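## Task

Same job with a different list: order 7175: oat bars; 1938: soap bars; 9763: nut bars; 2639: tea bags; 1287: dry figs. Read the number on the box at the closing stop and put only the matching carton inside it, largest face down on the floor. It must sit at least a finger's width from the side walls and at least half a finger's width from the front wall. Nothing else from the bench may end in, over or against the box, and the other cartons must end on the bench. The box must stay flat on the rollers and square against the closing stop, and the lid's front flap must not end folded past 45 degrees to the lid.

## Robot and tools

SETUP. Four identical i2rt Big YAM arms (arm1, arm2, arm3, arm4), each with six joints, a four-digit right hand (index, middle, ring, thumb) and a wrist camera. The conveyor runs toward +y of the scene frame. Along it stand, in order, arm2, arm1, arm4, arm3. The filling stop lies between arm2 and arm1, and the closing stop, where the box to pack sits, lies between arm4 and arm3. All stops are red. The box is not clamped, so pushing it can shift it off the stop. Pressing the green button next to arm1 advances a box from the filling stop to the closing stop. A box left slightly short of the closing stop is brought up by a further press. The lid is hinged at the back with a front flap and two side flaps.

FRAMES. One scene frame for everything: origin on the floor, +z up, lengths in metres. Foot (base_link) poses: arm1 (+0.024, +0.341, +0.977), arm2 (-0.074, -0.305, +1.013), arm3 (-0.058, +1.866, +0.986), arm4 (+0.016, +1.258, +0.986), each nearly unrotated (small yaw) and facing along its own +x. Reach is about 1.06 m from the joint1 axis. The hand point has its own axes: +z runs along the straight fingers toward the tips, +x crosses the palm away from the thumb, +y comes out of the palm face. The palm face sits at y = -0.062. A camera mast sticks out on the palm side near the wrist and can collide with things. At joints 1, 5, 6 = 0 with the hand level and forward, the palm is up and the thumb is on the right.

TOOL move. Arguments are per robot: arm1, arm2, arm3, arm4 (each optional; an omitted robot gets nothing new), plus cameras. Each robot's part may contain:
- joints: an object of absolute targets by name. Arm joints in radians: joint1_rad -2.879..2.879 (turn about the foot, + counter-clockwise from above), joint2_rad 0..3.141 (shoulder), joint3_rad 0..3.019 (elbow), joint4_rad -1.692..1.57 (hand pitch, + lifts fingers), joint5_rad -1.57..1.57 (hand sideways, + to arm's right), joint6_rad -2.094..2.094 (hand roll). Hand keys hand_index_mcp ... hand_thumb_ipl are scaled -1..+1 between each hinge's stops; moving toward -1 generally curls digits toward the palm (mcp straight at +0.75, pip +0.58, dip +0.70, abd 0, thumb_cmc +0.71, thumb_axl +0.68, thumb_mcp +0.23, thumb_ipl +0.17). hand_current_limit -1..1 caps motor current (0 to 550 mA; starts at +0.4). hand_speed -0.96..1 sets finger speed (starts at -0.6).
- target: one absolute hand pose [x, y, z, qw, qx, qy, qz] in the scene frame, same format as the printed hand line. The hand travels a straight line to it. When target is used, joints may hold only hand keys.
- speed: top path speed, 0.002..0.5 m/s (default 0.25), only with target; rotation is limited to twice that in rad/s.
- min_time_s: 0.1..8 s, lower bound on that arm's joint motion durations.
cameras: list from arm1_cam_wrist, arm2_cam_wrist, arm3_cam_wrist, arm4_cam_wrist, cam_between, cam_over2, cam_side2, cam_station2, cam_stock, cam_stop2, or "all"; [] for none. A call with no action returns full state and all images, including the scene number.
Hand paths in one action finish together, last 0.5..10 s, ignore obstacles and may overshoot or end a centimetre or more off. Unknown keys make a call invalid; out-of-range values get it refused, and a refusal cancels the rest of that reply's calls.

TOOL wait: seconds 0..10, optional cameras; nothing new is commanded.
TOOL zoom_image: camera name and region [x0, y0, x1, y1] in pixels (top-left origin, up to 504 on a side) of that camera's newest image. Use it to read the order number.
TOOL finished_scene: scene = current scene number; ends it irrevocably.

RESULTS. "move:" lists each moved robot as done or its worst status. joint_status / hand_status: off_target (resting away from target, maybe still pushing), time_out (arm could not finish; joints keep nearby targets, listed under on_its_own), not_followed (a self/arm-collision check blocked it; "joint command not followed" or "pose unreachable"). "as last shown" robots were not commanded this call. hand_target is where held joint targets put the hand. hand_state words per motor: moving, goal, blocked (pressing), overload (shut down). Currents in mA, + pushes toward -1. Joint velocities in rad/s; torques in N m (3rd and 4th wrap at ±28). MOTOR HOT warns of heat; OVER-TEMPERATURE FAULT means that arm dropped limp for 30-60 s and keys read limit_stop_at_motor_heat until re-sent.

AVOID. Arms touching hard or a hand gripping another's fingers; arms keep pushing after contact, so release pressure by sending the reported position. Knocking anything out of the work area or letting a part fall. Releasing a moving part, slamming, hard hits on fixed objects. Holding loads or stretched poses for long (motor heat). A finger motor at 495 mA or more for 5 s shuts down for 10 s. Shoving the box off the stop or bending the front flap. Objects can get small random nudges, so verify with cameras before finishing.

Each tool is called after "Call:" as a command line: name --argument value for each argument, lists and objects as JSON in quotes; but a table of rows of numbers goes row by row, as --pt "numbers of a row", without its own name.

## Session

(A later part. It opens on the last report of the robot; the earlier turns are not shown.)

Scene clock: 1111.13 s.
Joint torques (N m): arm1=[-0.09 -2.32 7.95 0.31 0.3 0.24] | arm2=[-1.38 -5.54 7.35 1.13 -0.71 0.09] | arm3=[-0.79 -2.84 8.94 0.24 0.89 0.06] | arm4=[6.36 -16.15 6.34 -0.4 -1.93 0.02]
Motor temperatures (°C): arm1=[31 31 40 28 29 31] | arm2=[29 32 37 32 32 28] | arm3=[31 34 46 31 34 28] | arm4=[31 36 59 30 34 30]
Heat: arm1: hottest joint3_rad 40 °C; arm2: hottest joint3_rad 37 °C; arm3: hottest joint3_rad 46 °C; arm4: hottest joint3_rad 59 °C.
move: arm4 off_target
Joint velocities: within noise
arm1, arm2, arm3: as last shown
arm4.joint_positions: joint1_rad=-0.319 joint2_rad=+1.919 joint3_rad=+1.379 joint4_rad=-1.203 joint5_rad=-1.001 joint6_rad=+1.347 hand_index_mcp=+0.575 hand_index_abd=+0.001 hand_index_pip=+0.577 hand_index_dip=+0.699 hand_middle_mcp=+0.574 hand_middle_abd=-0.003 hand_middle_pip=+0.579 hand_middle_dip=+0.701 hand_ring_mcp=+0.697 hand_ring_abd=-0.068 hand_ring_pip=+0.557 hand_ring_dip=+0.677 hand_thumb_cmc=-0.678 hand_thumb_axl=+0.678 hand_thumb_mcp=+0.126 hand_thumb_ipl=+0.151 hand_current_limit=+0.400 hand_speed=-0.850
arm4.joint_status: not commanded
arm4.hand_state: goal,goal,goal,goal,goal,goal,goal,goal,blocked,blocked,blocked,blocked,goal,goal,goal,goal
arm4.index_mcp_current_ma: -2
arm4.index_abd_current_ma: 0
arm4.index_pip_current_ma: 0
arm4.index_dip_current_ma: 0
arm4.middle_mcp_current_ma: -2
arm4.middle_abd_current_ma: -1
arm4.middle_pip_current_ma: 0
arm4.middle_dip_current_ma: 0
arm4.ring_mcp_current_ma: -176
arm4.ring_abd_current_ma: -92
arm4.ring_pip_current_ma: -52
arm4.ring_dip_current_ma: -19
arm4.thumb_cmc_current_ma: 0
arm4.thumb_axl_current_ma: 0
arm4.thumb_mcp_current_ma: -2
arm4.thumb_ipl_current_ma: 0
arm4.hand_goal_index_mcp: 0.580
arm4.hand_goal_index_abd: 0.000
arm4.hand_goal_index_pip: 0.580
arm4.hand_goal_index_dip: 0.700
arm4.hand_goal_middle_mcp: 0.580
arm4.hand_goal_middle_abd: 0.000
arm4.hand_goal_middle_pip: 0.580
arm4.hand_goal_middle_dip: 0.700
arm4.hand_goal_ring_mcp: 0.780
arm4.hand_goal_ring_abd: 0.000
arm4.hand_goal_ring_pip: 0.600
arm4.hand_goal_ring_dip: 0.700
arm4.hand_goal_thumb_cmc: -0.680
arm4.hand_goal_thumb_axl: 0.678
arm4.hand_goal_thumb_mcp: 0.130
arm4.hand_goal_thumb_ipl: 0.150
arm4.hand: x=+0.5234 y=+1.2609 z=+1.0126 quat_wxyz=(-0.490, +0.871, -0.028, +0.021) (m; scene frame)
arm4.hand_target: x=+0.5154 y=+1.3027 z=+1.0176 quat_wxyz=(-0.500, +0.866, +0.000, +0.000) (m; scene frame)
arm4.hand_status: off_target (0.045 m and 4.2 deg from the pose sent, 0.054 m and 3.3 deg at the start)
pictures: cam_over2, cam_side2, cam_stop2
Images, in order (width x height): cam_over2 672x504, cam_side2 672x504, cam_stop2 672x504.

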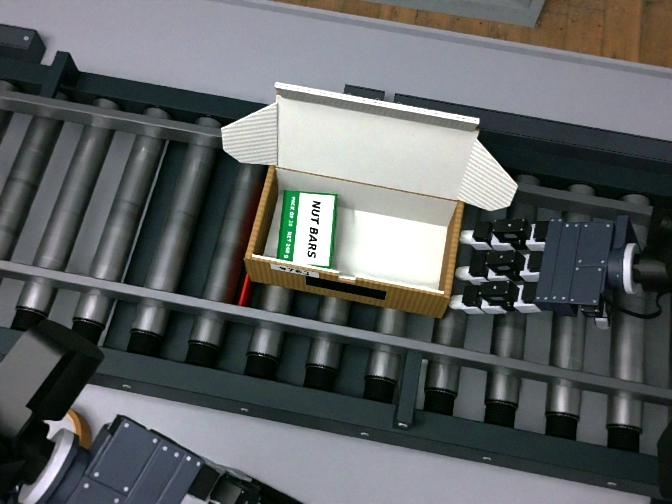

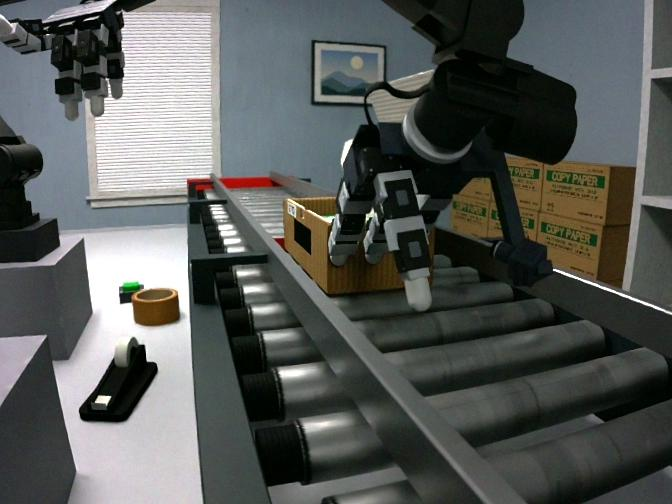

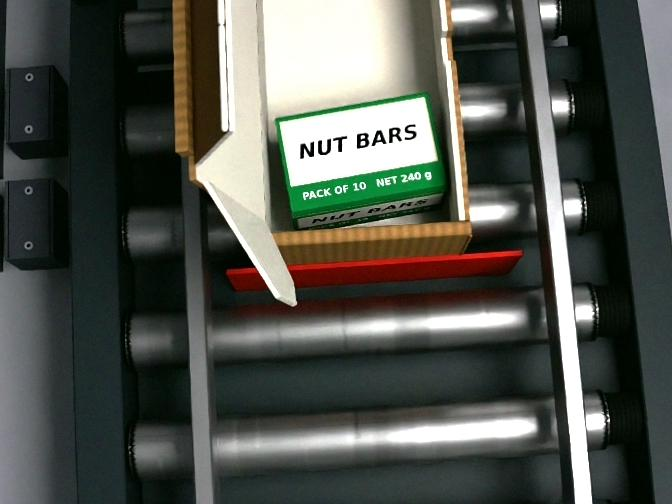

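Call:
move --arm4 '{"target": [0.517, 1.292, 1.018, -0.5, 0.866, 0, 0], "speed": 0.03, "joints": {"hand_index_mcp": 0.73, "hand_middle_mcp": 0.74, "hand_ring_mcp": 0.76, "hand_ring_pip": 0.59}}' --cameras '["cam_stop2", "cam_over2"]'

Call:
zoom_image --camera "cam_stop2" --region '[170, 0, 530, 300]'

Call:
zoom_image --camera "cam_over2" --region '[220, 140, 500, 350]'

Scene clock: 1125.80 s.
Joint torques (N m): arm1=[-0.09 -2.37 7.95 0.31 0.3 0.25] | arm2=[-1.44 -5.6 7.35 1.17 -0.67 0.06] | arm3=[-0.79 -2.78 8.94 0.25 0.89 0.07] | arm4=[4.31 -15.09 7.6 -1.94 -2.06 -0.11]
Motor temperatures (°C): arm1=[31 31 40 28 29 31] | arm2=[29 32 37 32 32 28] | arm3=[31 34 46 31 34 28] | arm4=[31 36 58 30 36 30]
Heat: arm1: hottest joint3_rad 40 °C; arm2: hottest joint3_rad 37 °C; arm3: hottest joint3_rad 46 °C; arm4: hottest joint3_rad 58 °C.
move: arm4 off_target
Joint velocities: within noise
arm1, arm2, arm3: as last shown
arm4.joint_positions: joint1_rad=-0.319 joint2_rad=+1.919 joint3_rad=+1.379 joint4_rad=-1.205 joint5_rad=-0.994 joint6_rad=+1.319 hand_index_mcp=+0.633 hand_index_abd=+0.002 hand_index_pip=+0.557 hand_index_dip=+0.688 hand_middle_mcp=+0.652 hand_middle_abd=-0.003 hand_middle_pip=+0.562 hand_middle_dip=+0.690 hand_ring_mcp=+0.691 hand_ring_abd=-0.068 hand_ring_pip=+0.556 hand_ring_dip=+0.682 hand_thumb_cmc=-0.678 hand_thumb_axl=+0.678 hand_thumb_mcp=+0.126 hand_thumb_ipl=+0.151 hand_current_limit=+0.400 hand_speed=-0.850
arm4.joint_status: hand_index_mcp off_target (ended at +0.633, target +0.730); hand_middle_mcp off_target (ended at +0.652, target +0.740); hand_ring_mcp off_target (ended at +0.691, target +0.760); hand_ring_pip off_target (ended at +0.556, target +0.590)
arm4.hand_state: blocked,goal,blocked,goal,blocked,goal,goal,goal,blocked,blocked,blocked,goal,goal,goal,goal,goal
arm4.index_mcp_current_ma: -229
arm4.index_abd_current_ma: 0
arm4.index_pip_current_ma: -19
arm4.index_dip_current_ma: -7
arm4.middle_mcp_current_ma: -194
arm4.middle_abd_current_ma: 0
arm4.middle_pip_current_ma: -13
arm4.middle_dip_current_ma: -5
arm4.ring_mcp_current_ma: -127
arm4.ring_abd_current_ma: -92
arm4.ring_pip_current_ma: -35
arm4.ring_dip_current_ma: -12
arm4.thumb_cmc_current_ma: 0
arm4.thumb_axl_current_ma: 0
arm4.thumb_mcp_current_ma: -2
arm4.thumb_ipl_current_ma: 0
arm4.hand_goal_index_mcp: 0.730
arm4.hand_goal_index_abd: 0.000
arm4.hand_goal_index_pip: 0.580
arm4.hand_goal_index_dip: 0.700
arm4.hand_goal_middle_mcp: 0.740
arm4.hand_goal_middle_abd: 0.000
arm4.hand_goal_middle_pip: 0.580
arm4.hand_goal_middle_dip: 0.700
arm4.hand_goal_ring_mcp: 0.760
arm4.hand_goal_ring_abd: 0.000
arm4.hand_goal_ring_pip: 0.590
arm4.hand_goal_ring_dip: 0.700
arm4.hand_goal_thumb_cmc: -0.680
arm4.hand_goal_thumb_axl: 0.678
arm4.hand_goal_thumb_mcp: 0.130
arm4.hand_goal_thumb_ipl: 0.150
arm4.hand: x=+0.5249 y=+1.2593 z=+1.0117 quat_wxyz=(-0.487, +0.873, -0.016, +0.026) (m; scene frame)
arm4.hand_target: x=+0.5164 y=+1.2906 z=+1.0177 quat_wxyz=(-0.499, +0.866, -0.001, +0.000) (m; scene frame)
arm4.hand_status: off_target (0.034 m and 3.9 deg from the pose sent, 0.032 m and 4.2 deg at the start)
pictures: cam_over2, cam_stop2
Images, in order (width x height): cam_over2 672x504, cam_stop2 672x504.

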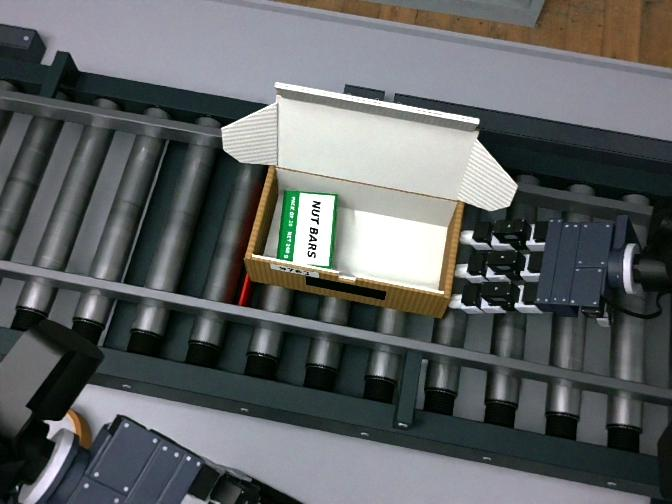

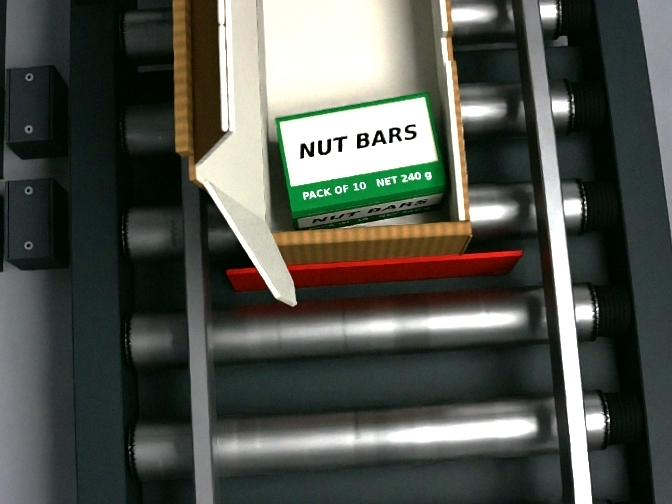

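Scaled by 1.400 from the camera's 672x504 image, which has a finer 960x720 frame.

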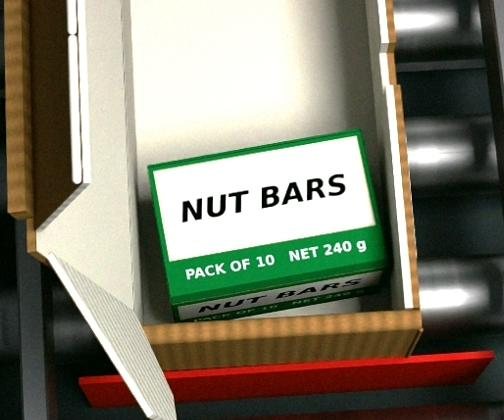

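Scaled by 1.800 from the camera's 672x504 image, which has a finer 960x720 frame.

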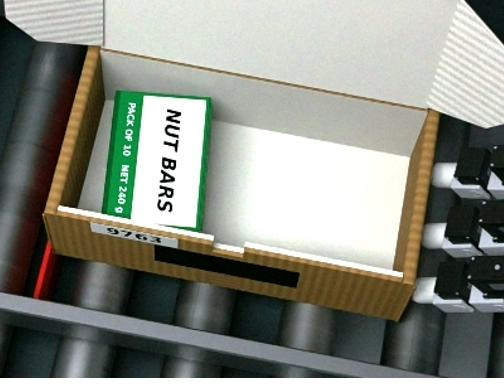

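Call:
zoom_image --camera "cam_stop2" --region '[390, 60, 490, 260]'

Call:
zoom_image --camera "cam_side2" --region '[250, 180, 450, 310]'

Scaled by 2.520 from the camera's 672x504 image, which has a finer 960x720 frame.

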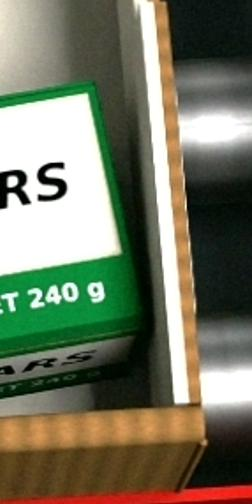

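This scene's latest camera images include none from cam_side2. They are from: cam_over2, cam_stop2. cam_side2's image comes with the result of a call that names it in "cameras".

Call:
wait --seconds 0.1 --cameras '["cam_side2", "cam_station2", "arm3_cam_wrist"]'

Call:
zoom_image --camera "cam_side2" --region '[260, 190, 440, 310]'

Scene clock: 1131.93 s.
Joint torques (N m): arm1=[-0.15 -2.32 7.95 0.31 0.3 0.25] | arm2=[-1.96 -6.36 7.15 1.39 -0.67 0.07] | arm3=[-0.79 -2.84 8.95 0.25 0.89 0.06] | arm4=[4.19 -15.33 7.57 -1.94 -2.02 -0.12]
Motor temperatures (°C): arm1=[31 31 40 28 29 31] | arm2=[29 32 37 32 32 28] | arm3=[31 34 46 31 34 28] | arm4=[31 36 58 30 36 30]
Heat: arm1: hottest joint3_rad 40 °C; arm2: hottest joint3_rad 37 °C; arm3: hottest joint3_rad 46 °C; arm4: hottest joint3_rad 58 °C.
Joint velocities: within noise
arm1.joint_positions: joint1_rad=+0.308 joint2_rad=+0.808 joint3_rad=+0.654 joint4_rad=-1.138 joint5_rad=+0.603 joint6_rad=-1.211 hand_index_mcp=+0.219 hand_index_abd=+0.001 hand_index_pip=+0.434 hand_index_dip=+0.682 hand_middle_mcp=+0.219 hand_middle_abd=+0.001 hand_middle_pip=+0.434 hand_middle_dip=+0.683 hand_ring_mcp=+0.268 hand_ring_abd=+0.000 hand_ring_pip=+0.433 hand_ring_dip=+0.554 hand_thumb_cmc=-0.681 hand_thumb_axl=+0.677 hand_thumb_mcp=+0.126 hand_thumb_ipl=+0.149 hand_current_limit=+0.400 hand_speed=-0.850
arm1.joint_status: not commanded
arm1.hand_state: goal,goal,goal,goal,goal,goal,goal,goal,goal,goal,goal,goal,goal,goal,goal,goal
arm1.index_mcp_current_ma: 0
arm1.index_abd_current_ma: 0
arm1.index_pip_current_ma: 0
arm1.index_dip_current_ma: 0
arm1.middle_mcp_current_ma: 0
arm1.middle_abd_current_ma: 0
arm1.middle_pip_current_ma: 0
arm1.middle_dip_current_ma: 0
arm1.ring_mcp_current_ma: 0
arm1.ring_abd_current_ma: 0
arm1.ring_pip_current_ma: 0
arm1.ring_dip_current_ma: 0
arm1.thumb_cmc_current_ma: 0
arm1.thumb_axl_current_ma: 0
arm1.thumb_mcp_current_ma: -1
arm1.thumb_ipl_current_ma: 0
arm1.hand_goal_index_mcp: 0.220
arm1.hand_goal_index_abd: 0.000
arm1.hand_goal_index_pip: 0.432
arm1.hand_goal_index_dip: 0.680
arm1.hand_goal_middle_mcp: 0.220
arm1.hand_goal_middle_abd: 0.000
arm1.hand_goal_middle_pip: 0.432
arm1.hand_goal_middle_dip: 0.680
arm1.hand_goal_ring_mcp: 0.270
arm1.hand_goal_ring_abd: 0.000
arm1.hand_goal_ring_pip: 0.432
arm1.hand_goal_ring_dip: 0.552
arm1.hand_goal_thumb_cmc: -0.680
arm1.hand_goal_thumb_axl: 0.678
arm1.hand_goal_thumb_mcp: 0.130
arm1.hand_goal_thumb_ipl: 0.150
arm1.hand: x=+0.3258 y=+0.4082 z=+1.1356 quat_wxyz=(+0.226, +0.046, +0.946, -0.228) (m; scene frame)
arm1.hand_target: x=+0.3232 y=+0.4048 z=+1.1350 quat_wxyz=(+0.223, +0.053, +0.946, -0.227) (m; scene frame)
arm1.hand_status: not commanded
arm2.joint_positions: joint1_rad=-0.590 joint2_rad=+1.208 joint3_rad=+0.808 joint4_rad=-1.211 joint5_rad=-0.802 joint6_rad=+1.190 hand_index_mcp=+0.214 hand_index_abd=+0.003 hand_index_pip=+0.434 hand_index_dip=+0.683 hand_middle_mcp=+0.215 hand_middle_abd=+0.001 hand_middle_pip=+0.434 hand_middle_dip=+0.683 hand_ring_mcp=+0.263 hand_ring_abd=-0.002 hand_ring_pip=+0.434 hand_ring_dip=+0.555 hand_thumb_cmc=-0.696 hand_thumb_axl=+0.680 hand_thumb_mcp=+0.125 hand_thumb_ipl=+0.148 hand_current_limit=+0.400 hand_speed=-0.850
arm2.joint_status: not commanded
arm2.hand_state: goal,goal,goal,goal,goal,goal,goal,goal,goal,goal,goal,goal,goal,goal,goal,goal
arm2.index_mcp_current_ma: -2
arm2.index_abd_current_ma: 0
arm2.index_pip_current_ma: 0
arm2.index_dip_current_ma: 1
arm2.middle_mcp_current_ma: -2
arm2.middle_abd_current_ma: 0
arm2.middle_pip_current_ma: 0
arm2.middle_dip_current_ma: 0
arm2.ring_mcp_current_ma: -3
arm2.ring_abd_current_ma: 0
arm2.ring_pip_current_ma: 0
arm2.ring_dip_current_ma: 1
arm2.thumb_cmc_current_ma: 1
arm2.thumb_axl_current_ma: 0
arm2.thumb_mcp_current_ma: -2
arm2.thumb_ipl_current_ma: -1
arm2.hand_goal_index_mcp: 0.220
arm2.hand_goal_index_abd: 0.000
arm2.hand_goal_index_pip: 0.432
arm2.hand_goal_index_dip: 0.680
arm2.hand_goal_middle_mcp: 0.220
arm2.hand_goal_middle_abd: 0.000
arm2.hand_goal_middle_pip: 0.432
arm2.hand_goal_middle_dip: 0.680
arm2.hand_goal_ring_mcp: 0.270
arm2.hand_goal_ring_abd: 0.000
arm2.hand_goal_ring_pip: 0.432
arm2.hand_goal_ring_dip: 0.552
arm2.hand_goal_thumb_cmc: -0.700
arm2.hand_goal_thumb_axl: 0.678
arm2.hand_goal_thumb_mcp: 0.130
arm2.hand_goal_thumb_ipl: 0.150
arm2.hand: x=+0.2028 y=-0.4427 z=+1.1155 quat_wxyz=(-0.348, +0.910, -0.140, +0.179) (m; scene frame)
arm2.hand_target: x=+0.2002 y=-0.4451 z=+1.1147 quat_wxyz=(-0.344, +0.909, -0.147, +0.183) (m; scene frame)
arm2.hand_status: not commanded
arm3.joint_positions: joint1_rad=-0.335 joint2_rad=+0.956 joint3_rad=+0.984 joint4_rad=-1.342 joint5_rad=+1.033 joint6_rad=-1.789 hand_index_mcp=+0.189 hand_index_abd=+0.001 hand_index_pip=+0.434 hand_index_dip=+0.682 hand_middle_mcp=+0.192 hand_middle_abd=+0.003 hand_middle_pip=+0.434 hand_middle_dip=+0.683 hand_ring_mcp=+0.980 hand_ring_abd=+0.001 hand_ring_pip=+0.942 hand_ring_dip=+0.897 hand_thumb_cmc=-0.677 hand_thumb_axl=+0.680 hand_thumb_mcp=+0.081 hand_thumb_ipl=+0.118 hand_current_limit=+0.740 hand_speed=-0.850
arm3.joint_status: not commanded
arm3.hand_state: goal,goal,goal,goal,goal,goal,goal,goal,goal,goal,goal,goal,goal,goal,goal,goal
arm3.index_mcp_current_ma: -47
arm3.index_abd_current_ma: 5
arm3.index_pip_current_ma: 8
arm3.index_dip_current_ma: 9
arm3.middle_mcp_current_ma: -35
arm3.middle_abd_current_ma: 9
arm3.middle_pip_current_ma: 8
arm3.middle_dip_current_ma: 11
arm3.ring_mcp_current_ma: -90
arm3.ring_abd_current_ma: 2
arm3.ring_pip_current_ma: -33
arm3.ring_dip_current_ma: -12
arm3.thumb_cmc_current_ma: 10
arm3.thumb_axl_current_ma: 10
arm3.thumb_mcp_current_ma: -26
arm3.thumb_ipl_current_ma: -13
arm3.hand_goal_index_mcp: 0.200
arm3.hand_goal_index_abd: 0.000
arm3.hand_goal_index_pip: 0.432
arm3.hand_goal_index_dip: 0.680
arm3.hand_goal_middle_mcp: 0.200
arm3.hand_goal_middle_abd: 0.000
arm3.hand_goal_middle_pip: 0.432
arm3.hand_goal_middle_dip: 0.680
arm3.hand_goal_ring_mcp: 1.000
arm3.hand_goal_ring_abd: 0.000
arm3.hand_goal_ring_pip: 0.950
arm3.hand_goal_ring_dip: 0.900
arm3.hand_goal_thumb_cmc: -0.680
arm3.hand_goal_thumb_axl: 0.678
arm3.hand_goal_thumb_mcp: 0.086
arm3.hand_goal_thumb_ipl: 0.120
arm3.hand: x=+0.1786 y=+1.6456 z=+1.2449 quat_wxyz=(-0.042, +0.147, +0.856, -0.495) (m; scene frame)
arm3.hand_target: x=+0.1732 y=+1.6436 z=+1.2445 quat_wxyz=(-0.046, +0.155, +0.855, -0.493) (m; scene frame)
arm3.hand_status: not commanded
arm4.joint_positions: joint1_rad=-0.319 joint2_rad=+1.919 joint3_rad=+1.379 joint4_rad=-1.205 joint5_rad=-0.994 joint6_rad=+1.319 hand_index_mcp=+0.633 hand_index_abd=+0.002 hand_index_pip=+0.557 hand_index_dip=+0.688 hand_middle_mcp=+0.652 hand_middle_abd=-0.003 hand_middle_pip=+0.562 hand_middle_dip=+0.690 hand_ring_mcp=+0.691 hand_ring_abd=-0.068 hand_ring_pip=+0.556 hand_ring_dip=+0.682 hand_thumb_cmc=-0.678 hand_thumb_axl=+0.678 hand_thumb_mcp=+0.126 hand_thumb_ipl=+0.151 hand_current_limit=+0.400 hand_speed=-0.850
arm4.joint_status: hand_index_mcp off_target (ended at +0.633, target +0.730); hand_middle_mcp off_target (ended at +0.652, target +0.740); hand_ring_mcp off_target (ended at +0.691, target +0.760); hand_ring_pip off_target (ended at +0.556, target +0.590)
arm4.hand_state: blocked,goal,blocked,goal,blocked,goal,goal,goal,blocked,blocked,blocked,goal,goal,goal,goal,goal
arm4.index_mcp_current_ma: -228
arm4.index_abd_current_ma: 0
arm4.index_pip_current_ma: -19
arm4.index_dip_current_ma: -7
arm4.middle_mcp_current_ma: -194
arm4.middle_abd_current_ma: 0
arm4.middle_pip_current_ma: -13
arm4.middle_dip_current_ma: -5
arm4.ring_mcp_current_ma: -127
arm4.ring_abd_current_ma: -92
arm4.ring_pip_current_ma: -35
arm4.ring_dip_current_ma: -12
arm4.thumb_cmc_current_ma: 0
arm4.thumb_axl_current_ma: 0
arm4.thumb_mcp_current_ma: -2
arm4.thumb_ipl_current_ma: 0
arm4.hand_goal_index_mcp: 0.730
arm4.hand_goal_index_abd: 0.000
arm4.hand_goal_index_pip: 0.580
arm4.hand_goal_index_dip: 0.700
arm4.hand_goal_middle_mcp: 0.740
arm4.hand_goal_middle_abd: 0.000
arm4.hand_goal_middle_pip: 0.580
arm4.hand_goal_middle_dip: 0.700
arm4.hand_goal_ring_mcp: 0.760
arm4.hand_goal_ring_abd: 0.000
arm4.hand_goal_ring_pip: 0.590
arm4.hand_goal_ring_dip: 0.700
arm4.hand_goal_thumb_cmc: -0.680
arm4.hand_goal_thumb_axl: 0.678
arm4.hand_goal_thumb_mcp: 0.130
arm4.hand_goal_thumb_ipl: 0.150
arm4.hand: x=+0.5249 y=+1.2593 z=+1.0117 quat_wxyz=(-0.487, +0.873, -0.016, +0.026) (m; scene frame)
arm4.hand_target: x=+0.5164 y=+1.2906 z=+1.0177 quat_wxyz=(-0.499, +0.866, -0.001, +0.000) (m; scene frame)
arm4.hand_status: off_target (0.034 m and 3.9 deg from the pose sent, 0.032 m and 4.2 deg at the start)
wait: 0.10 s; at rest from the start
pictures: arm3_cam_wrist, cam_side2, cam_station2
Images, in order (width x height): arm3_cam_wrist 672x504, cam_side2 672x504, cam_station2 672x504.

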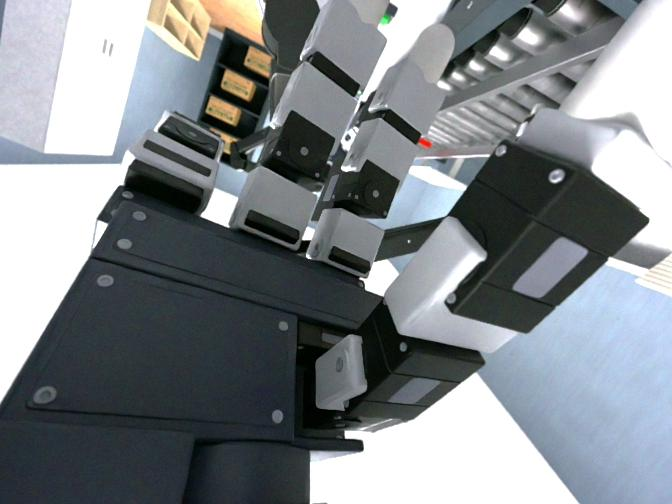

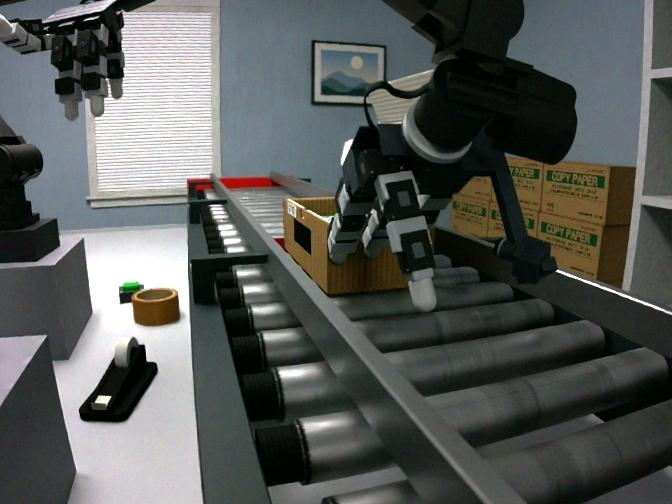

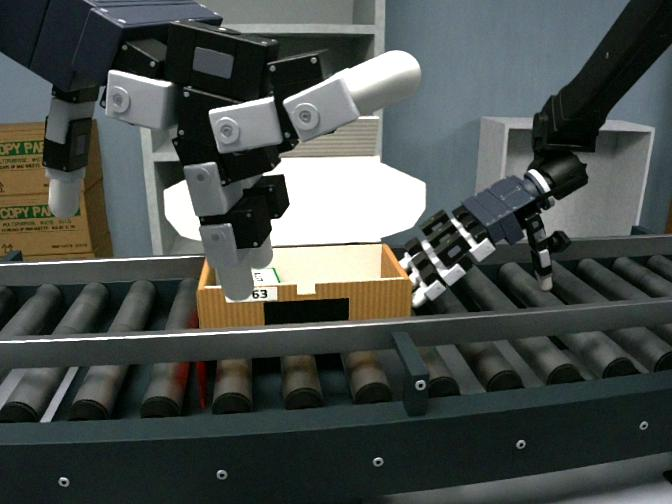

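Scaled by 2.800 from the camera's 672x504 image, which has a finer 960x720 frame.

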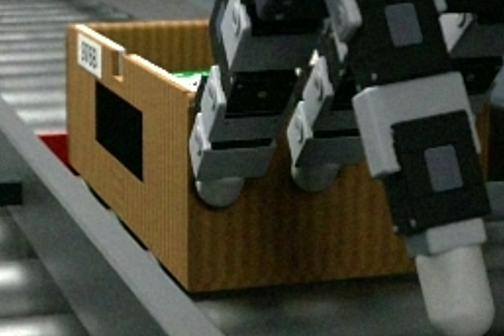

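Call:
move --arm3 '{"joints": {"joint1_rad": -0.35, "joint2_rad": 0.95, "joint3_rad": 0.98, "joint4_rad": -1.35, "joint5_rad": 1.03, "joint6_rad": -1.78, "hand_index_mcp": 0.76, "hand_middle_mcp": 0.76, "hand_index_pip": -0.15, "hand_middle_pip": -0.15, "hand_index_dip": 0.265, "hand_middle_dip": 0.265, "hand_thumb_mcp": 0.088, "hand_thumb_ipl": 0.12}}'

Call:
move --arm3 '{"target": [0.47, 1.578, 1.25, 0.0305, -0.0529, -0.8644, 0.4991], "speed": 0.15}'

Call:
move --arm3 '{"target": [0.565, 1.568, 1.17, 0.0130, 0.0280, 0.8658, -0.4993], "speed": 0.1}' --cameras '["cam_side2", "cam_over2", "cam_station2", "cam_stop2"]'

Scene clock: 1189.43 s.
Joint torques (N m): arm1=[-0.15 -2.32 7.95 0.31 0.29 0.24] | arm2=[-1.44 -6.12 7.38 1.22 -0.68 0.06] | arm3=[-0.79 -2.78 8.94 0.25 0.95 0.06] | arm4=[4.25 -14.74 7.58 -1.95 -2.04 -0.14]
Motor temperatures (°C): arm1=[31 31 41 28 29 31] | arm2=[29 32 37 32 32 28] | arm3=[31 33 46 31 34 28] | arm4=[31 36 57 30 39 30]
Heat: arm1: hottest joint3_rad 41 °C; arm2: hottest joint3_rad 37 °C; arm3: hottest joint3_rad 46 °C; arm4: hottest joint3_rad 57 °C.
move: arm3 done
Joint velocities: within noise
arm1, arm2, arm4: as last shown
arm3.joint_positions: joint1_rad=-0.335 joint2_rad=+0.956 joint3_rad=+0.984 joint4_rad=-1.342 joint5_rad=+1.032 joint6_rad=-1.789 hand_index_mcp=+0.741 hand_index_abd=+0.001 hand_index_pip=-0.147 hand_index_dip=+0.269 hand_middle_mcp=+0.742 hand_middle_abd=+0.003 hand_middle_pip=-0.148 hand_middle_dip=+0.269 hand_ring_mcp=+0.980 hand_ring_abd=+0.001 hand_ring_pip=+0.942 hand_ring_dip=+0.897 hand_thumb_cmc=-0.677 hand_thumb_axl=+0.680 hand_thumb_mcp=+0.083 hand_thumb_ipl=+0.118 hand_current_limit=+0.740 hand_speed=-0.850
arm3.joint_status: all done
arm3.hand_state: goal,goal,goal,goal,goal,goal,goal,goal,goal,goal,goal,goal,goal,goal,goal,goal
arm3.index_mcp_current_ma: -85
arm3.index_abd_current_ma: 5
arm3.index_pip_current_ma: 10
arm3.index_dip_current_ma: 11
arm3.middle_mcp_current_ma: -83
arm3.middle_abd_current_ma: 9
arm3.middle_pip_current_ma: 9
arm3.middle_dip_current_ma: 13
arm3.ring_mcp_current_ma: -90
arm3.ring_abd_current_ma: 2
arm3.ring_pip_current_ma: -33
arm3.ring_dip_current_ma: -12
arm3.thumb_cmc_current_ma: 10
arm3.thumb_axl_current_ma: 10
arm3.thumb_mcp_current_ma: -27
arm3.thumb_ipl_current_ma: -13
arm3.hand_goal_index_mcp: 0.760
arm3.hand_goal_index_abd: 0.000
arm3.hand_goal_index_pip: -0.150
arm3.hand_goal_index_dip: 0.266
arm3.hand_goal_middle_mcp: 0.760
arm3.hand_goal_middle_abd: 0.000
arm3.hand_goal_middle_pip: -0.150
arm3.hand_goal_middle_dip: 0.266
arm3.hand_goal_ring_mcp: 1.000
arm3.hand_goal_ring_abd: 0.000
arm3.hand_goal_ring_pip: 0.950
arm3.hand_goal_ring_dip: 0.900
arm3.hand_goal_thumb_cmc: -0.680
arm3.hand_goal_thumb_axl: 0.678
arm3.hand_goal_thumb_mcp: 0.088
arm3.hand_goal_thumb_ipl: 0.120
arm3.hand: x=+0.1786 y=+1.6457 z=+1.2449 quat_wxyz=(-0.042, +0.147, +0.856, -0.494) (m; scene frame)
arm3.hand_target: x=+0.1731 y=+1.6436 z=+1.2444 quat_wxyz=(-0.046, +0.155, +0.855, -0.493) (m; scene frame)
arm3.hand_status: not commanded
pictures: none

Scene clock: 1192.37 s.
Joint torques (N m): arm1=[-0.15 -2.32 7.94 0.29 0.3 0.25] | arm2=[-1.38 -5.54 7.3 1.21 -0.69 0.08] | arm3=[1.44 -11.93 13.19 0.46 0.94 -0.14] | arm4=[4.72 -14.97 7.65 -1.87 -2.02 -0.11]
Motor temperatures (°C): arm1=[31 31 41 28 29 31] | arm2=[29 32 37 32 32 28] | arm3=[31 33 46 31 34 28] | arm4=[31 36 57 30 39 30]
Heat: arm1: hottest joint3_rad 41 °C; arm2: hottest joint3_rad 37 °C; arm3: hottest joint3_rad 46 °C; arm4: hottest joint3_rad 57 °C.
move: arm3 off_target
Joint velocities: within noise
arm1, arm2, arm4: as last shown
arm3.joint_positions: joint1_rad=-0.258 joint2_rad=+1.695 joint3_rad=+1.656 joint4_rad=-1.226 joint5_rad=+1.030 joint6_rad=-1.951 hand_index_mcp=+0.742 hand_index_abd=+0.001 hand_index_pip=-0.148 hand_index_dip=+0.269 hand_middle_mcp=+0.743 hand_middle_abd=+0.003 hand_middle_pip=-0.148 hand_middle_dip=+0.269 hand_ring_mcp=+0.980 hand_ring_abd=+0.001 hand_ring_pip=+0.942 hand_ring_dip=+0.897 hand_thumb_cmc=-0.677 hand_thumb_axl=+0.680 hand_thumb_mcp=+0.083 hand_thumb_ipl=+0.118 hand_current_limit=+0.740 hand_speed=-0.850
arm3.joint_status: not commanded
arm3.hand_state: goal,goal,goal,goal,goal,goal,goal,goal,goal,goal,goal,goal,goal,goal,goal,goal
arm3.index_mcp_current_ma: -81
arm3.index_abd_current_ma: 5
arm3.index_pip_current_ma: 9
arm3.index_dip_current_ma: 11
arm3.middle_mcp_current_ma: -79
arm3.middle_abd_current_ma: 9
arm3.middle_pip_current_ma: 9
arm3.middle_dip_current_ma: 13
arm3.ring_mcp_current_ma: -90
arm3.ring_abd_current_ma: 2
arm3.ring_pip_current_ma: -33
arm3.ring_dip_current_ma: -12
arm3.thumb_cmc_current_ma: 10
arm3.thumb_axl_current_ma: 10
arm3.thumb_mcp_current_ma: -26
arm3.thumb_ipl_current_ma: -13
arm3.hand_goal_index_mcp: 0.760
arm3.hand_goal_index_abd: 0.000
arm3.hand_goal_index_pip: -0.150
arm3.hand_goal_index_dip: 0.266
arm3.hand_goal_middle_mcp: 0.760
arm3.hand_goal_middle_abd: 0.000
arm3.hand_goal_middle_pip: -0.150
arm3.hand_goal_middle_dip: 0.266
arm3.hand_goal_ring_mcp: 1.000
arm3.hand_goal_ring_abd: 0.000
arm3.hand_goal_ring_pip: 0.950
arm3.hand_goal_ring_dip: 0.900
arm3.hand_goal_thumb_cmc: -0.680
arm3.hand_goal_thumb_axl: 0.678
arm3.hand_goal_thumb_mcp: 0.088
arm3.hand_goal_thumb_ipl: 0.120
arm3.hand: x=+0.4544 y=+1.5753 z=+1.2392 quat_wxyz=(-0.042, +0.056, +0.865, -0.497) (m; scene frame)
arm3.hand_target: x=+0.4694 y=+1.5783 z=+1.2501 quat_wxyz=(-0.030, +0.053, +0.864, -0.499) (m; scene frame)
arm3.hand_status: off_target (0.019 m and 1.4 deg from the pose sent, 0.299 m and 10.9 deg at the start)
pictures: none

Scene clock: 1194.50 s.
Joint torques (N m): arm1=[-0.09 -2.26 7.95 0.31 0.3 0.25] | arm2=[-1.2 -5.89 7.54 1.33 -0.67 0.07] | arm3=[1.55 -15.03 13.2 1.33 0.88 -0.13] | arm4=[4.6 -15.27 7.66 -1.91 -2.04 -0.11]
Motor temperatures (°C): arm1=[31 31 41 28 29 31] | arm2=[29 32 37 32 32 28] | arm3=[31 33 47 31 34 28] | arm4=[31 36 57 30 39 30]
Heat: arm1: hottest joint3_rad 41 °C; arm2: hottest joint3_rad 37 °C; arm3: hottest joint3_rad 47 °C; arm4: hottest joint3_rad 57 °C.
move: arm3 off_target
Joint velocities: arm1=[-0.024 -0.005 -0.002 0.002 0.007 -0.154] | arm2=[within noise] | arm3=[within noise] | arm4=[within noise]
arm1, arm2, arm4: as last shown
arm3.joint_positions: joint1_rad=-0.239 joint2_rad=+1.900 joint3_rad=+1.720 joint4_rad=-0.970 joint5_rad=+0.991 joint6_rad=-2.056 hand_index_mcp=+0.742 hand_index_abd=+0.001 hand_index_pip=-0.148 hand_index_dip=+0.269 hand_middle_mcp=+0.743 hand_middle_abd=+0.003 hand_middle_pip=-0.148 hand_middle_dip=+0.269 hand_ring_mcp=+0.980 hand_ring_abd=+0.001 hand_ring_pip=+0.942 hand_ring_dip=+0.897 hand_thumb_cmc=-0.677 hand_thumb_axl=+0.680 hand_thumb_mcp=+0.083 hand_thumb_ipl=+0.118 hand_current_limit=+0.740 hand_speed=-0.850
arm3.joint_status: not commanded
arm3.hand_state: goal,goal,goal,goal,goal,goal,goal,goal,goal,goal,goal,goal,goal,goal,goal,goal
arm3.index_mcp_current_ma: -81
arm3.index_abd_current_ma: 5
arm3.index_pip_current_ma: 9
arm3.index_dip_current_ma: 11
arm3.middle_mcp_current_ma: -79
arm3.middle_abd_current_ma: 9
arm3.middle_pip_current_ma: 9
arm3.middle_dip_current_ma: 13
arm3.ring_mcp_current_ma: -90
arm3.ring_abd_current_ma: 2
arm3.ring_pip_current_ma: -33
arm3.ring_dip_current_ma: -12
arm3.thumb_cmc_current_ma: 10
arm3.thumb_axl_current_ma: 10
arm3.thumb_mcp_current_ma: -26
arm3.thumb_ipl_current_ma: -13
arm3.hand_goal_index_mcp: 0.760
arm3.hand_goal_index_abd: 0.000
arm3.hand_goal_index_pip: -0.150
arm3.hand_goal_index_dip: 0.266
arm3.hand_goal_middle_mcp: 0.760
arm3.hand_goal_middle_abd: 0.000
arm3.hand_goal_middle_pip: -0.150
arm3.hand_goal_middle_dip: 0.266
arm3.hand_goal_ring_mcp: 1.000
arm3.hand_goal_ring_abd: 0.000
arm3.hand_goal_ring_pip: 0.950
arm3.hand_goal_ring_dip: 0.900
arm3.hand_goal_thumb_cmc: -0.680
arm3.hand_goal_thumb_axl: 0.678
arm3.hand_goal_thumb_mcp: 0.088
arm3.hand_goal_thumb_ipl: 0.120
arm3.hand: x=+0.5434 y=+1.5653 z=+1.1576 quat_wxyz=(-0.008, +0.027, +0.869, -0.495) (m; scene frame)
arm3.hand_target: x=+0.5639 y=+1.5687 z=+1.1702 quat_wxyz=(+0.013, +0.028, +0.866, -0.499) (m; scene frame)
arm3.hand_status: off_target (0.025 m and 2.5 deg from the pose sent, 0.131 m and 7.1 deg at the start)
pictures: cam_over2, cam_side2, cam_station2, cam_stop2
Images, in order (width x height): cam_over2 672x504, cam_side2 672x504, cam_station2 672x504, cam_stop2 672x504.

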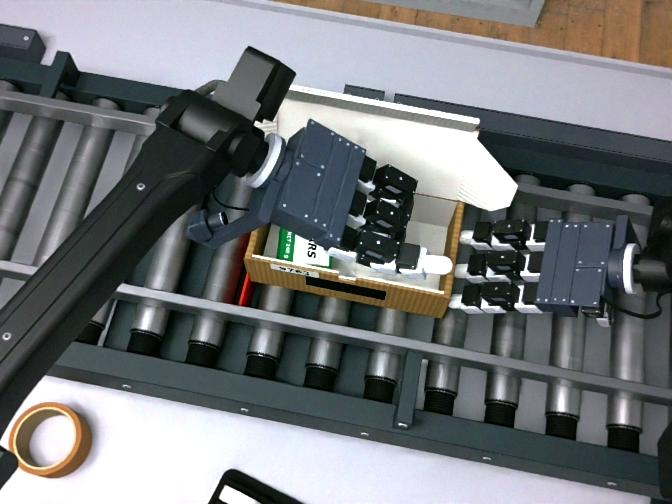

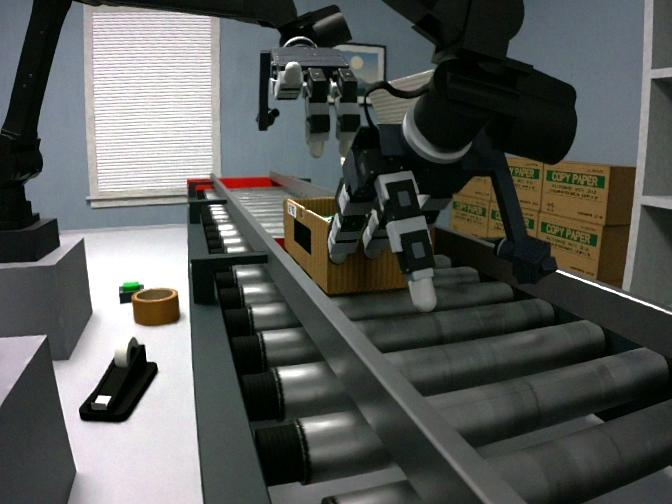

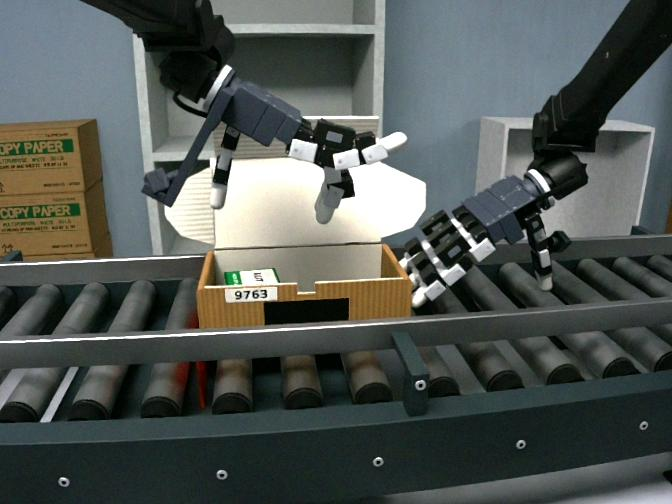

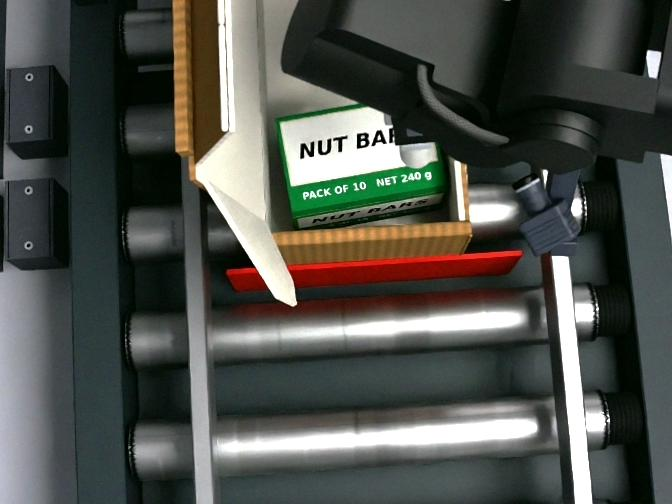

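Call:
move --arm3 '{"target": [0.562, 1.571, 1.085, 0.0180, 0.0280, 0.8645, -0.5014], "speed": 0.08}' --cameras '["cam_side2", "cam_over2", "cam_station2", "cam_stop2"]'

Scene clock: 1198.80 s.
Joint torques (N m): arm1=[-0.09 -2.32 7.95 0.31 0.3 0.24] | arm2=[-1.08 -6.07 7.23 1.22 -0.69 0.1] | arm3=[1.67 -15.21 8.92 1.4 0.87 -0.12] | arm4=[4.66 -15.09 7.64 -1.91 -2.06 -0.07]
Motor temperatures (°C): arm1=[31 31 41 28 29 31] | arm2=[29 32 37 32 32 28] | arm3=[31 33 47 31 34 28] | arm4=[31 36 57 30 40 30]
Heat: arm1: hottest joint3_rad 41 °C; arm2: hottest joint3_rad 37 °C; arm3: hottest joint3_rad 47 °C; arm4: hottest joint3_rad 57 °C.
move: arm3 off_target
Joint velocities: within noise
arm1, arm2, arm4: as last shown
arm3.joint_positions: joint1_rad=-0.239 joint2_rad=+1.941 joint3_rad=+1.601 joint4_rad=-0.743 joint5_rad=+0.991 joint6_rad=-2.063 hand_index_mcp=+0.742 hand_index_abd=+0.001 hand_index_pip=-0.148 hand_index_dip=+0.269 hand_middle_mcp=+0.743 hand_middle_abd=+0.003 hand_middle_pip=-0.148 hand_middle_dip=+0.269 hand_ring_mcp=+0.980 hand_ring_abd=+0.001 hand_ring_pip=+0.942 hand_ring_dip=+0.897 hand_thumb_cmc=-0.677 hand_thumb_axl=+0.680 hand_thumb_mcp=+0.083 hand_thumb_ipl=+0.118 hand_current_limit=+0.740 hand_speed=-0.850
arm3.joint_status: not commanded
arm3.hand_state: goal,goal,goal,goal,goal,goal,goal,goal,goal,goal,goal,goal,goal,goal,goal,goal
arm3.index_mcp_current_ma: -81
arm3.index_abd_current_ma: 5
arm3.index_pip_current_ma: 9
arm3.index_dip_current_ma: 11
arm3.middle_mcp_current_ma: -79
arm3.middle_abd_current_ma: 9
arm3.middle_pip_current_ma: 9
arm3.middle_dip_current_ma: 13
arm3.ring_mcp_current_ma: -90
arm3.ring_abd_current_ma: 2
arm3.ring_pip_current_ma: -33
arm3.ring_dip_current_ma: -12
arm3.thumb_cmc_current_ma: 10
arm3.thumb_axl_current_ma: 10
arm3.thumb_mcp_current_ma: -26
arm3.thumb_ipl_current_ma: -13
arm3.hand_goal_index_mcp: 0.760
arm3.hand_goal_index_abd: 0.000
arm3.hand_goal_index_pip: -0.150
arm3.hand_goal_index_dip: 0.266
arm3.hand_goal_middle_mcp: 0.760
arm3.hand_goal_middle_abd: 0.000
arm3.hand_goal_middle_pip: -0.150
arm3.hand_goal_middle_dip: 0.266
arm3.hand_goal_ring_mcp: 1.000
arm3.hand_goal_ring_abd: 0.000
arm3.hand_goal_ring_pip: 0.950
arm3.hand_goal_ring_dip: 0.900
arm3.hand_goal_thumb_cmc: -0.680
arm3.hand_goal_thumb_axl: 0.678
arm3.hand_goal_thumb_mcp: 0.088
arm3.hand_goal_thumb_ipl: 0.120
arm3.hand: x=+0.5557 y=+1.5621 z=+1.0965 quat_wxyz=(+0.018, +0.040, +0.863, -0.503) (m; scene frame)
arm3.hand_target: x=+0.5618 y=+1.5711 z=+1.0852 quat_wxyz=(+0.018, +0.028, +0.865, -0.501) (m; scene frame)
arm3.hand_status: off_target (0.016 m and 1.4 deg from the pose sent, 0.075 m and 3.1 deg at the start)
pictures: cam_over2, cam_side2, cam_station2, cam_stop2
Images, in order (width x height): cam_over2 672x504, cam_side2 672x504, cam_station2 672x504, cam_stop2 672x504.

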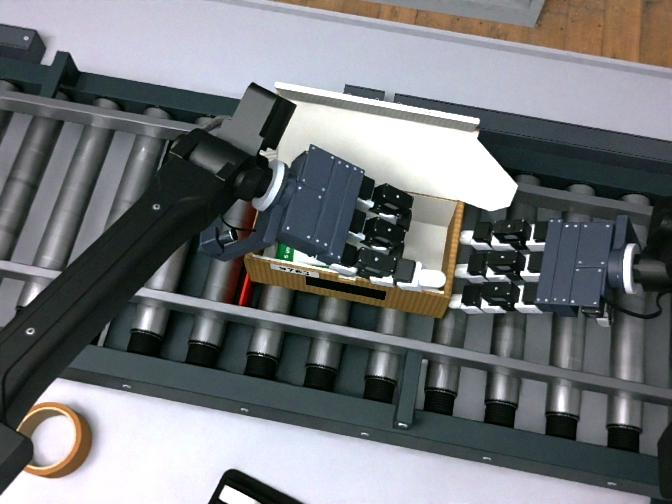

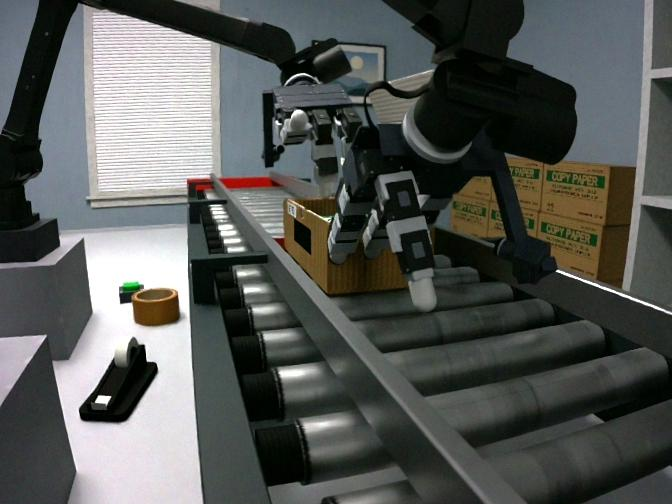

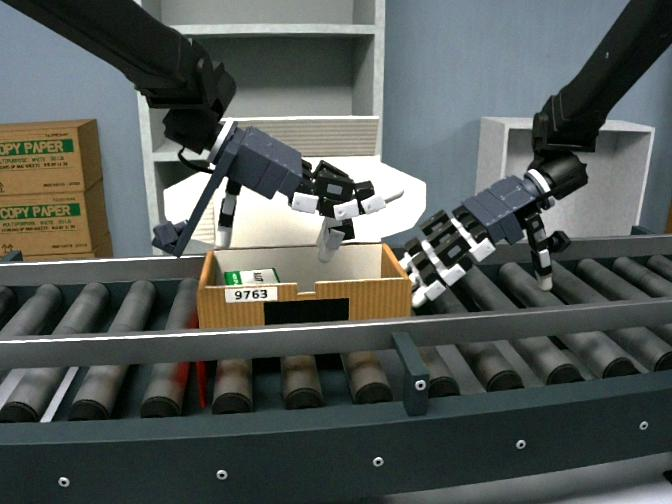

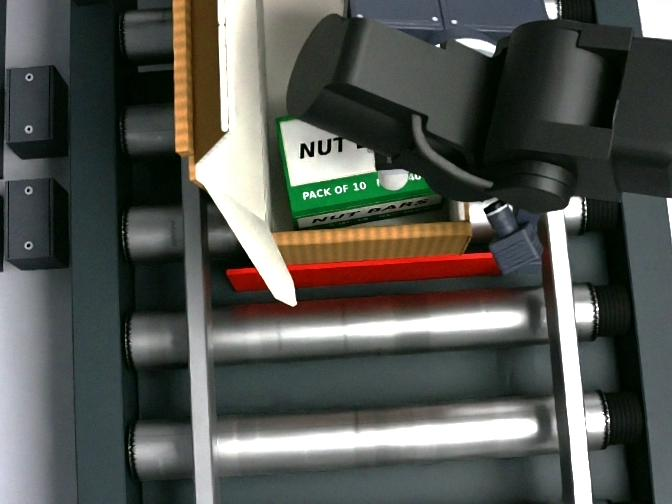

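Call:
move --arm3 '{"target": [0.558, 1.578, 1.043, 0.0180, 0.0200, 0.8650, -0.5010], "speed": 0.06}' --cameras '["cam_side2", "cam_over2", "cam_station2", "cam_stop2", "arm3_cam_wrist"]'

Call:
zoom_image --camera "cam_stop2" --region '[230, 60, 530, 290]'

Call:
zoom_image --camera "cam_station2" --region '[180, 170, 430, 340]'

Scene clock: 1202.57 s.
Joint torques (N m): arm1=[-0.09 -2.32 7.97 0.29 0.3 0.25] | arm2=[-1.44 -5.66 7.23 1.24 -0.67 0.09] | arm3=[1.61 -15.5 8.55 1.42 0.84 -0.13] | arm4=[4.19 -15.21 7.76 -2 -2.05 -0.14]
Motor temperatures (°C): arm1=[31 31 41 28 29 31] | arm2=[29 32 37 32 32 28] | arm3=[31 34 47 31 34 28] | arm4=[31 36 57 30 40 30]
Heat: arm1: hottest joint3_rad 41 °C; arm2: hottest joint3_rad 37 °C; arm3: hottest joint3_rad 47 °C; arm4: hottest joint3_rad 57 °C.
move: arm3 off_target
Joint velocities: within noise
arm1, arm2, arm4: as last shown
arm3.joint_positions: joint1_rad=-0.233 joint2_rad=+1.969 joint3_rad=+1.528 joint4_rad=-0.639 joint5_rad=+0.990 joint6_rad=-2.075 hand_index_mcp=+0.742 hand_index_abd=+0.001 hand_index_pip=-0.148 hand_index_dip=+0.269 hand_middle_mcp=+0.743 hand_middle_abd=+0.003 hand_middle_pip=-0.148 hand_middle_dip=+0.269 hand_ring_mcp=+0.980 hand_ring_abd=+0.001 hand_ring_pip=+0.942 hand_ring_dip=+0.897 hand_thumb_cmc=-0.677 hand_thumb_axl=+0.680 hand_thumb_mcp=+0.083 hand_thumb_ipl=+0.118 hand_current_limit=+0.740 hand_speed=-0.850
arm3.joint_status: not commanded
arm3.hand_state: goal,goal,goal,goal,goal,goal,goal,goal,goal,goal,goal,goal,goal,goal,goal,goal
arm3.index_mcp_current_ma: -81
arm3.index_abd_current_ma: 5
arm3.index_pip_current_ma: 9
arm3.index_dip_current_ma: 11
arm3.middle_mcp_current_ma: -79
arm3.middle_abd_current_ma: 9
arm3.middle_pip_current_ma: 9
arm3.middle_dip_current_ma: 13
arm3.ring_mcp_current_ma: -90
arm3.ring_abd_current_ma: 2
arm3.ring_pip_current_ma: -33
arm3.ring_dip_current_ma: -12
arm3.thumb_cmc_current_ma: 10
arm3.thumb_axl_current_ma: 10
arm3.thumb_mcp_current_ma: -26
arm3.thumb_ipl_current_ma: -13
arm3.hand_goal_index_mcp: 0.760
arm3.hand_goal_index_abd: 0.000
arm3.hand_goal_index_pip: -0.150
arm3.hand_goal_index_dip: 0.266
arm3.hand_goal_middle_mcp: 0.760
arm3.hand_goal_middle_abd: 0.000
arm3.hand_goal_middle_pip: -0.150
arm3.hand_goal_middle_dip: 0.266
arm3.hand_goal_ring_mcp: 1.000
arm3.hand_goal_ring_abd: 0.000
arm3.hand_goal_ring_pip: 0.950
arm3.hand_goal_ring_dip: 0.900
arm3.hand_goal_thumb_cmc: -0.680
arm3.hand_goal_thumb_axl: 0.678
arm3.hand_goal_thumb_mcp: 0.088
arm3.hand_goal_thumb_ipl: 0.120
arm3.hand: x=+0.5525 y=+1.5686 z=+1.0550 quat_wxyz=(+0.018, +0.032, +0.864, -0.502) (m; scene frame)
arm3.hand_target: x=+0.5577 y=+1.5781 z=+1.0432 quat_wxyz=(+0.018, +0.020, +0.865, -0.501) (m; scene frame)
arm3.hand_status: off_target (0.016 m and 1.4 deg from the pose sent, 0.056 m and 2.3 deg at the start)
pictures: arm3_cam_wrist, cam_over2, cam_side2, cam_station2, cam_stop2
Images, in order (width x height): arm3_cam_wrist 672x504, cam_over2 672x504, cam_side2 672x504, cam_station2 672x504, cam_stop2 672x504.

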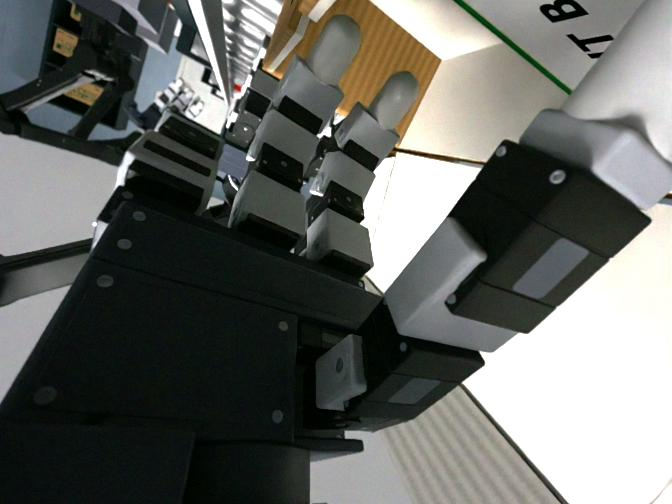

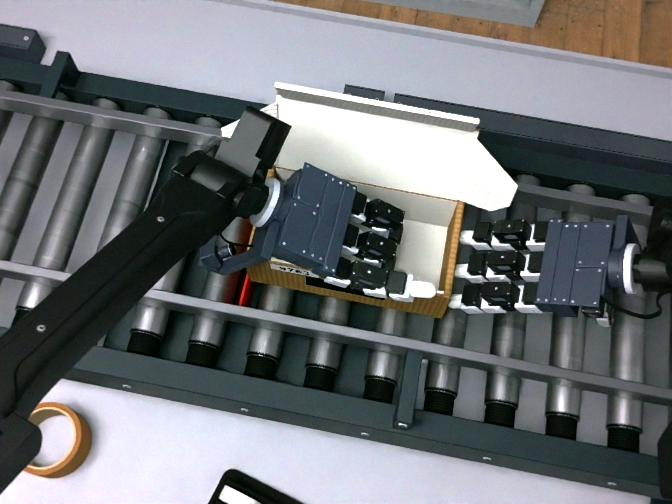

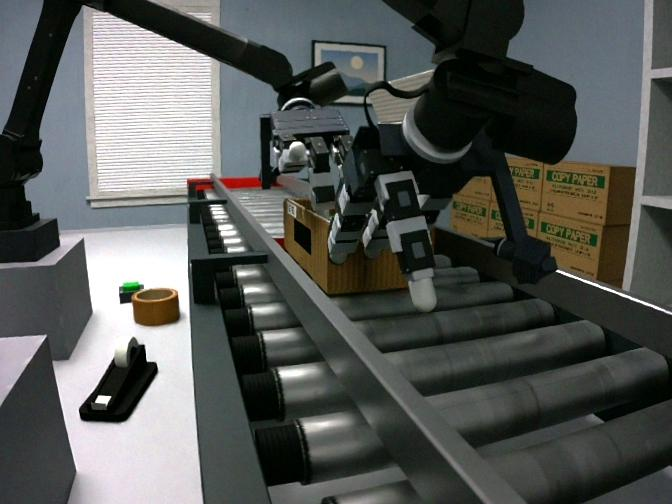

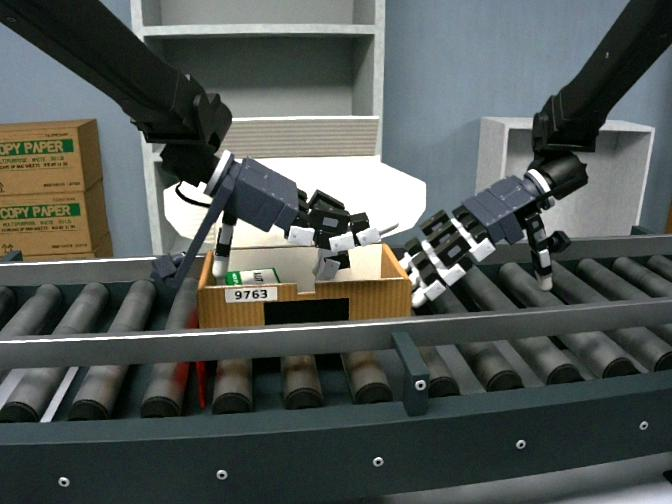

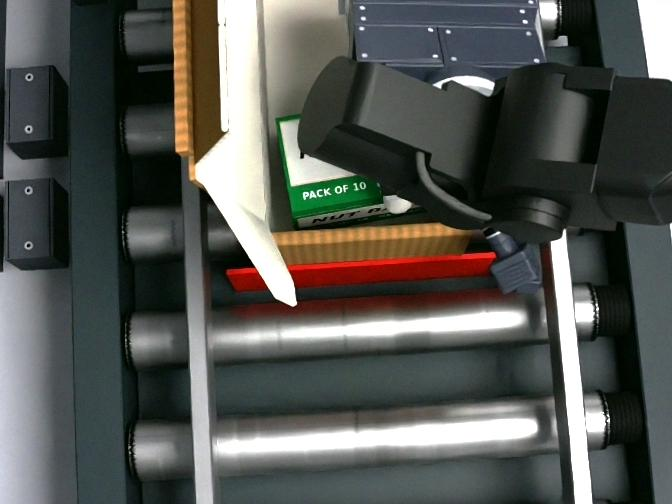

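Scaled by 1.680 from the camera's 672x504 image, which has a finer 960x720 frame.

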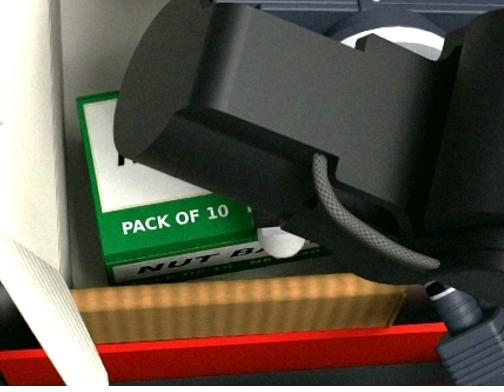

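Scaled by 2.016 from the camera's 672x504 image, which has a finer 960x720 frame.

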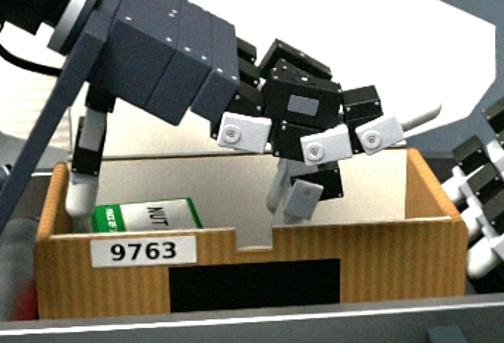

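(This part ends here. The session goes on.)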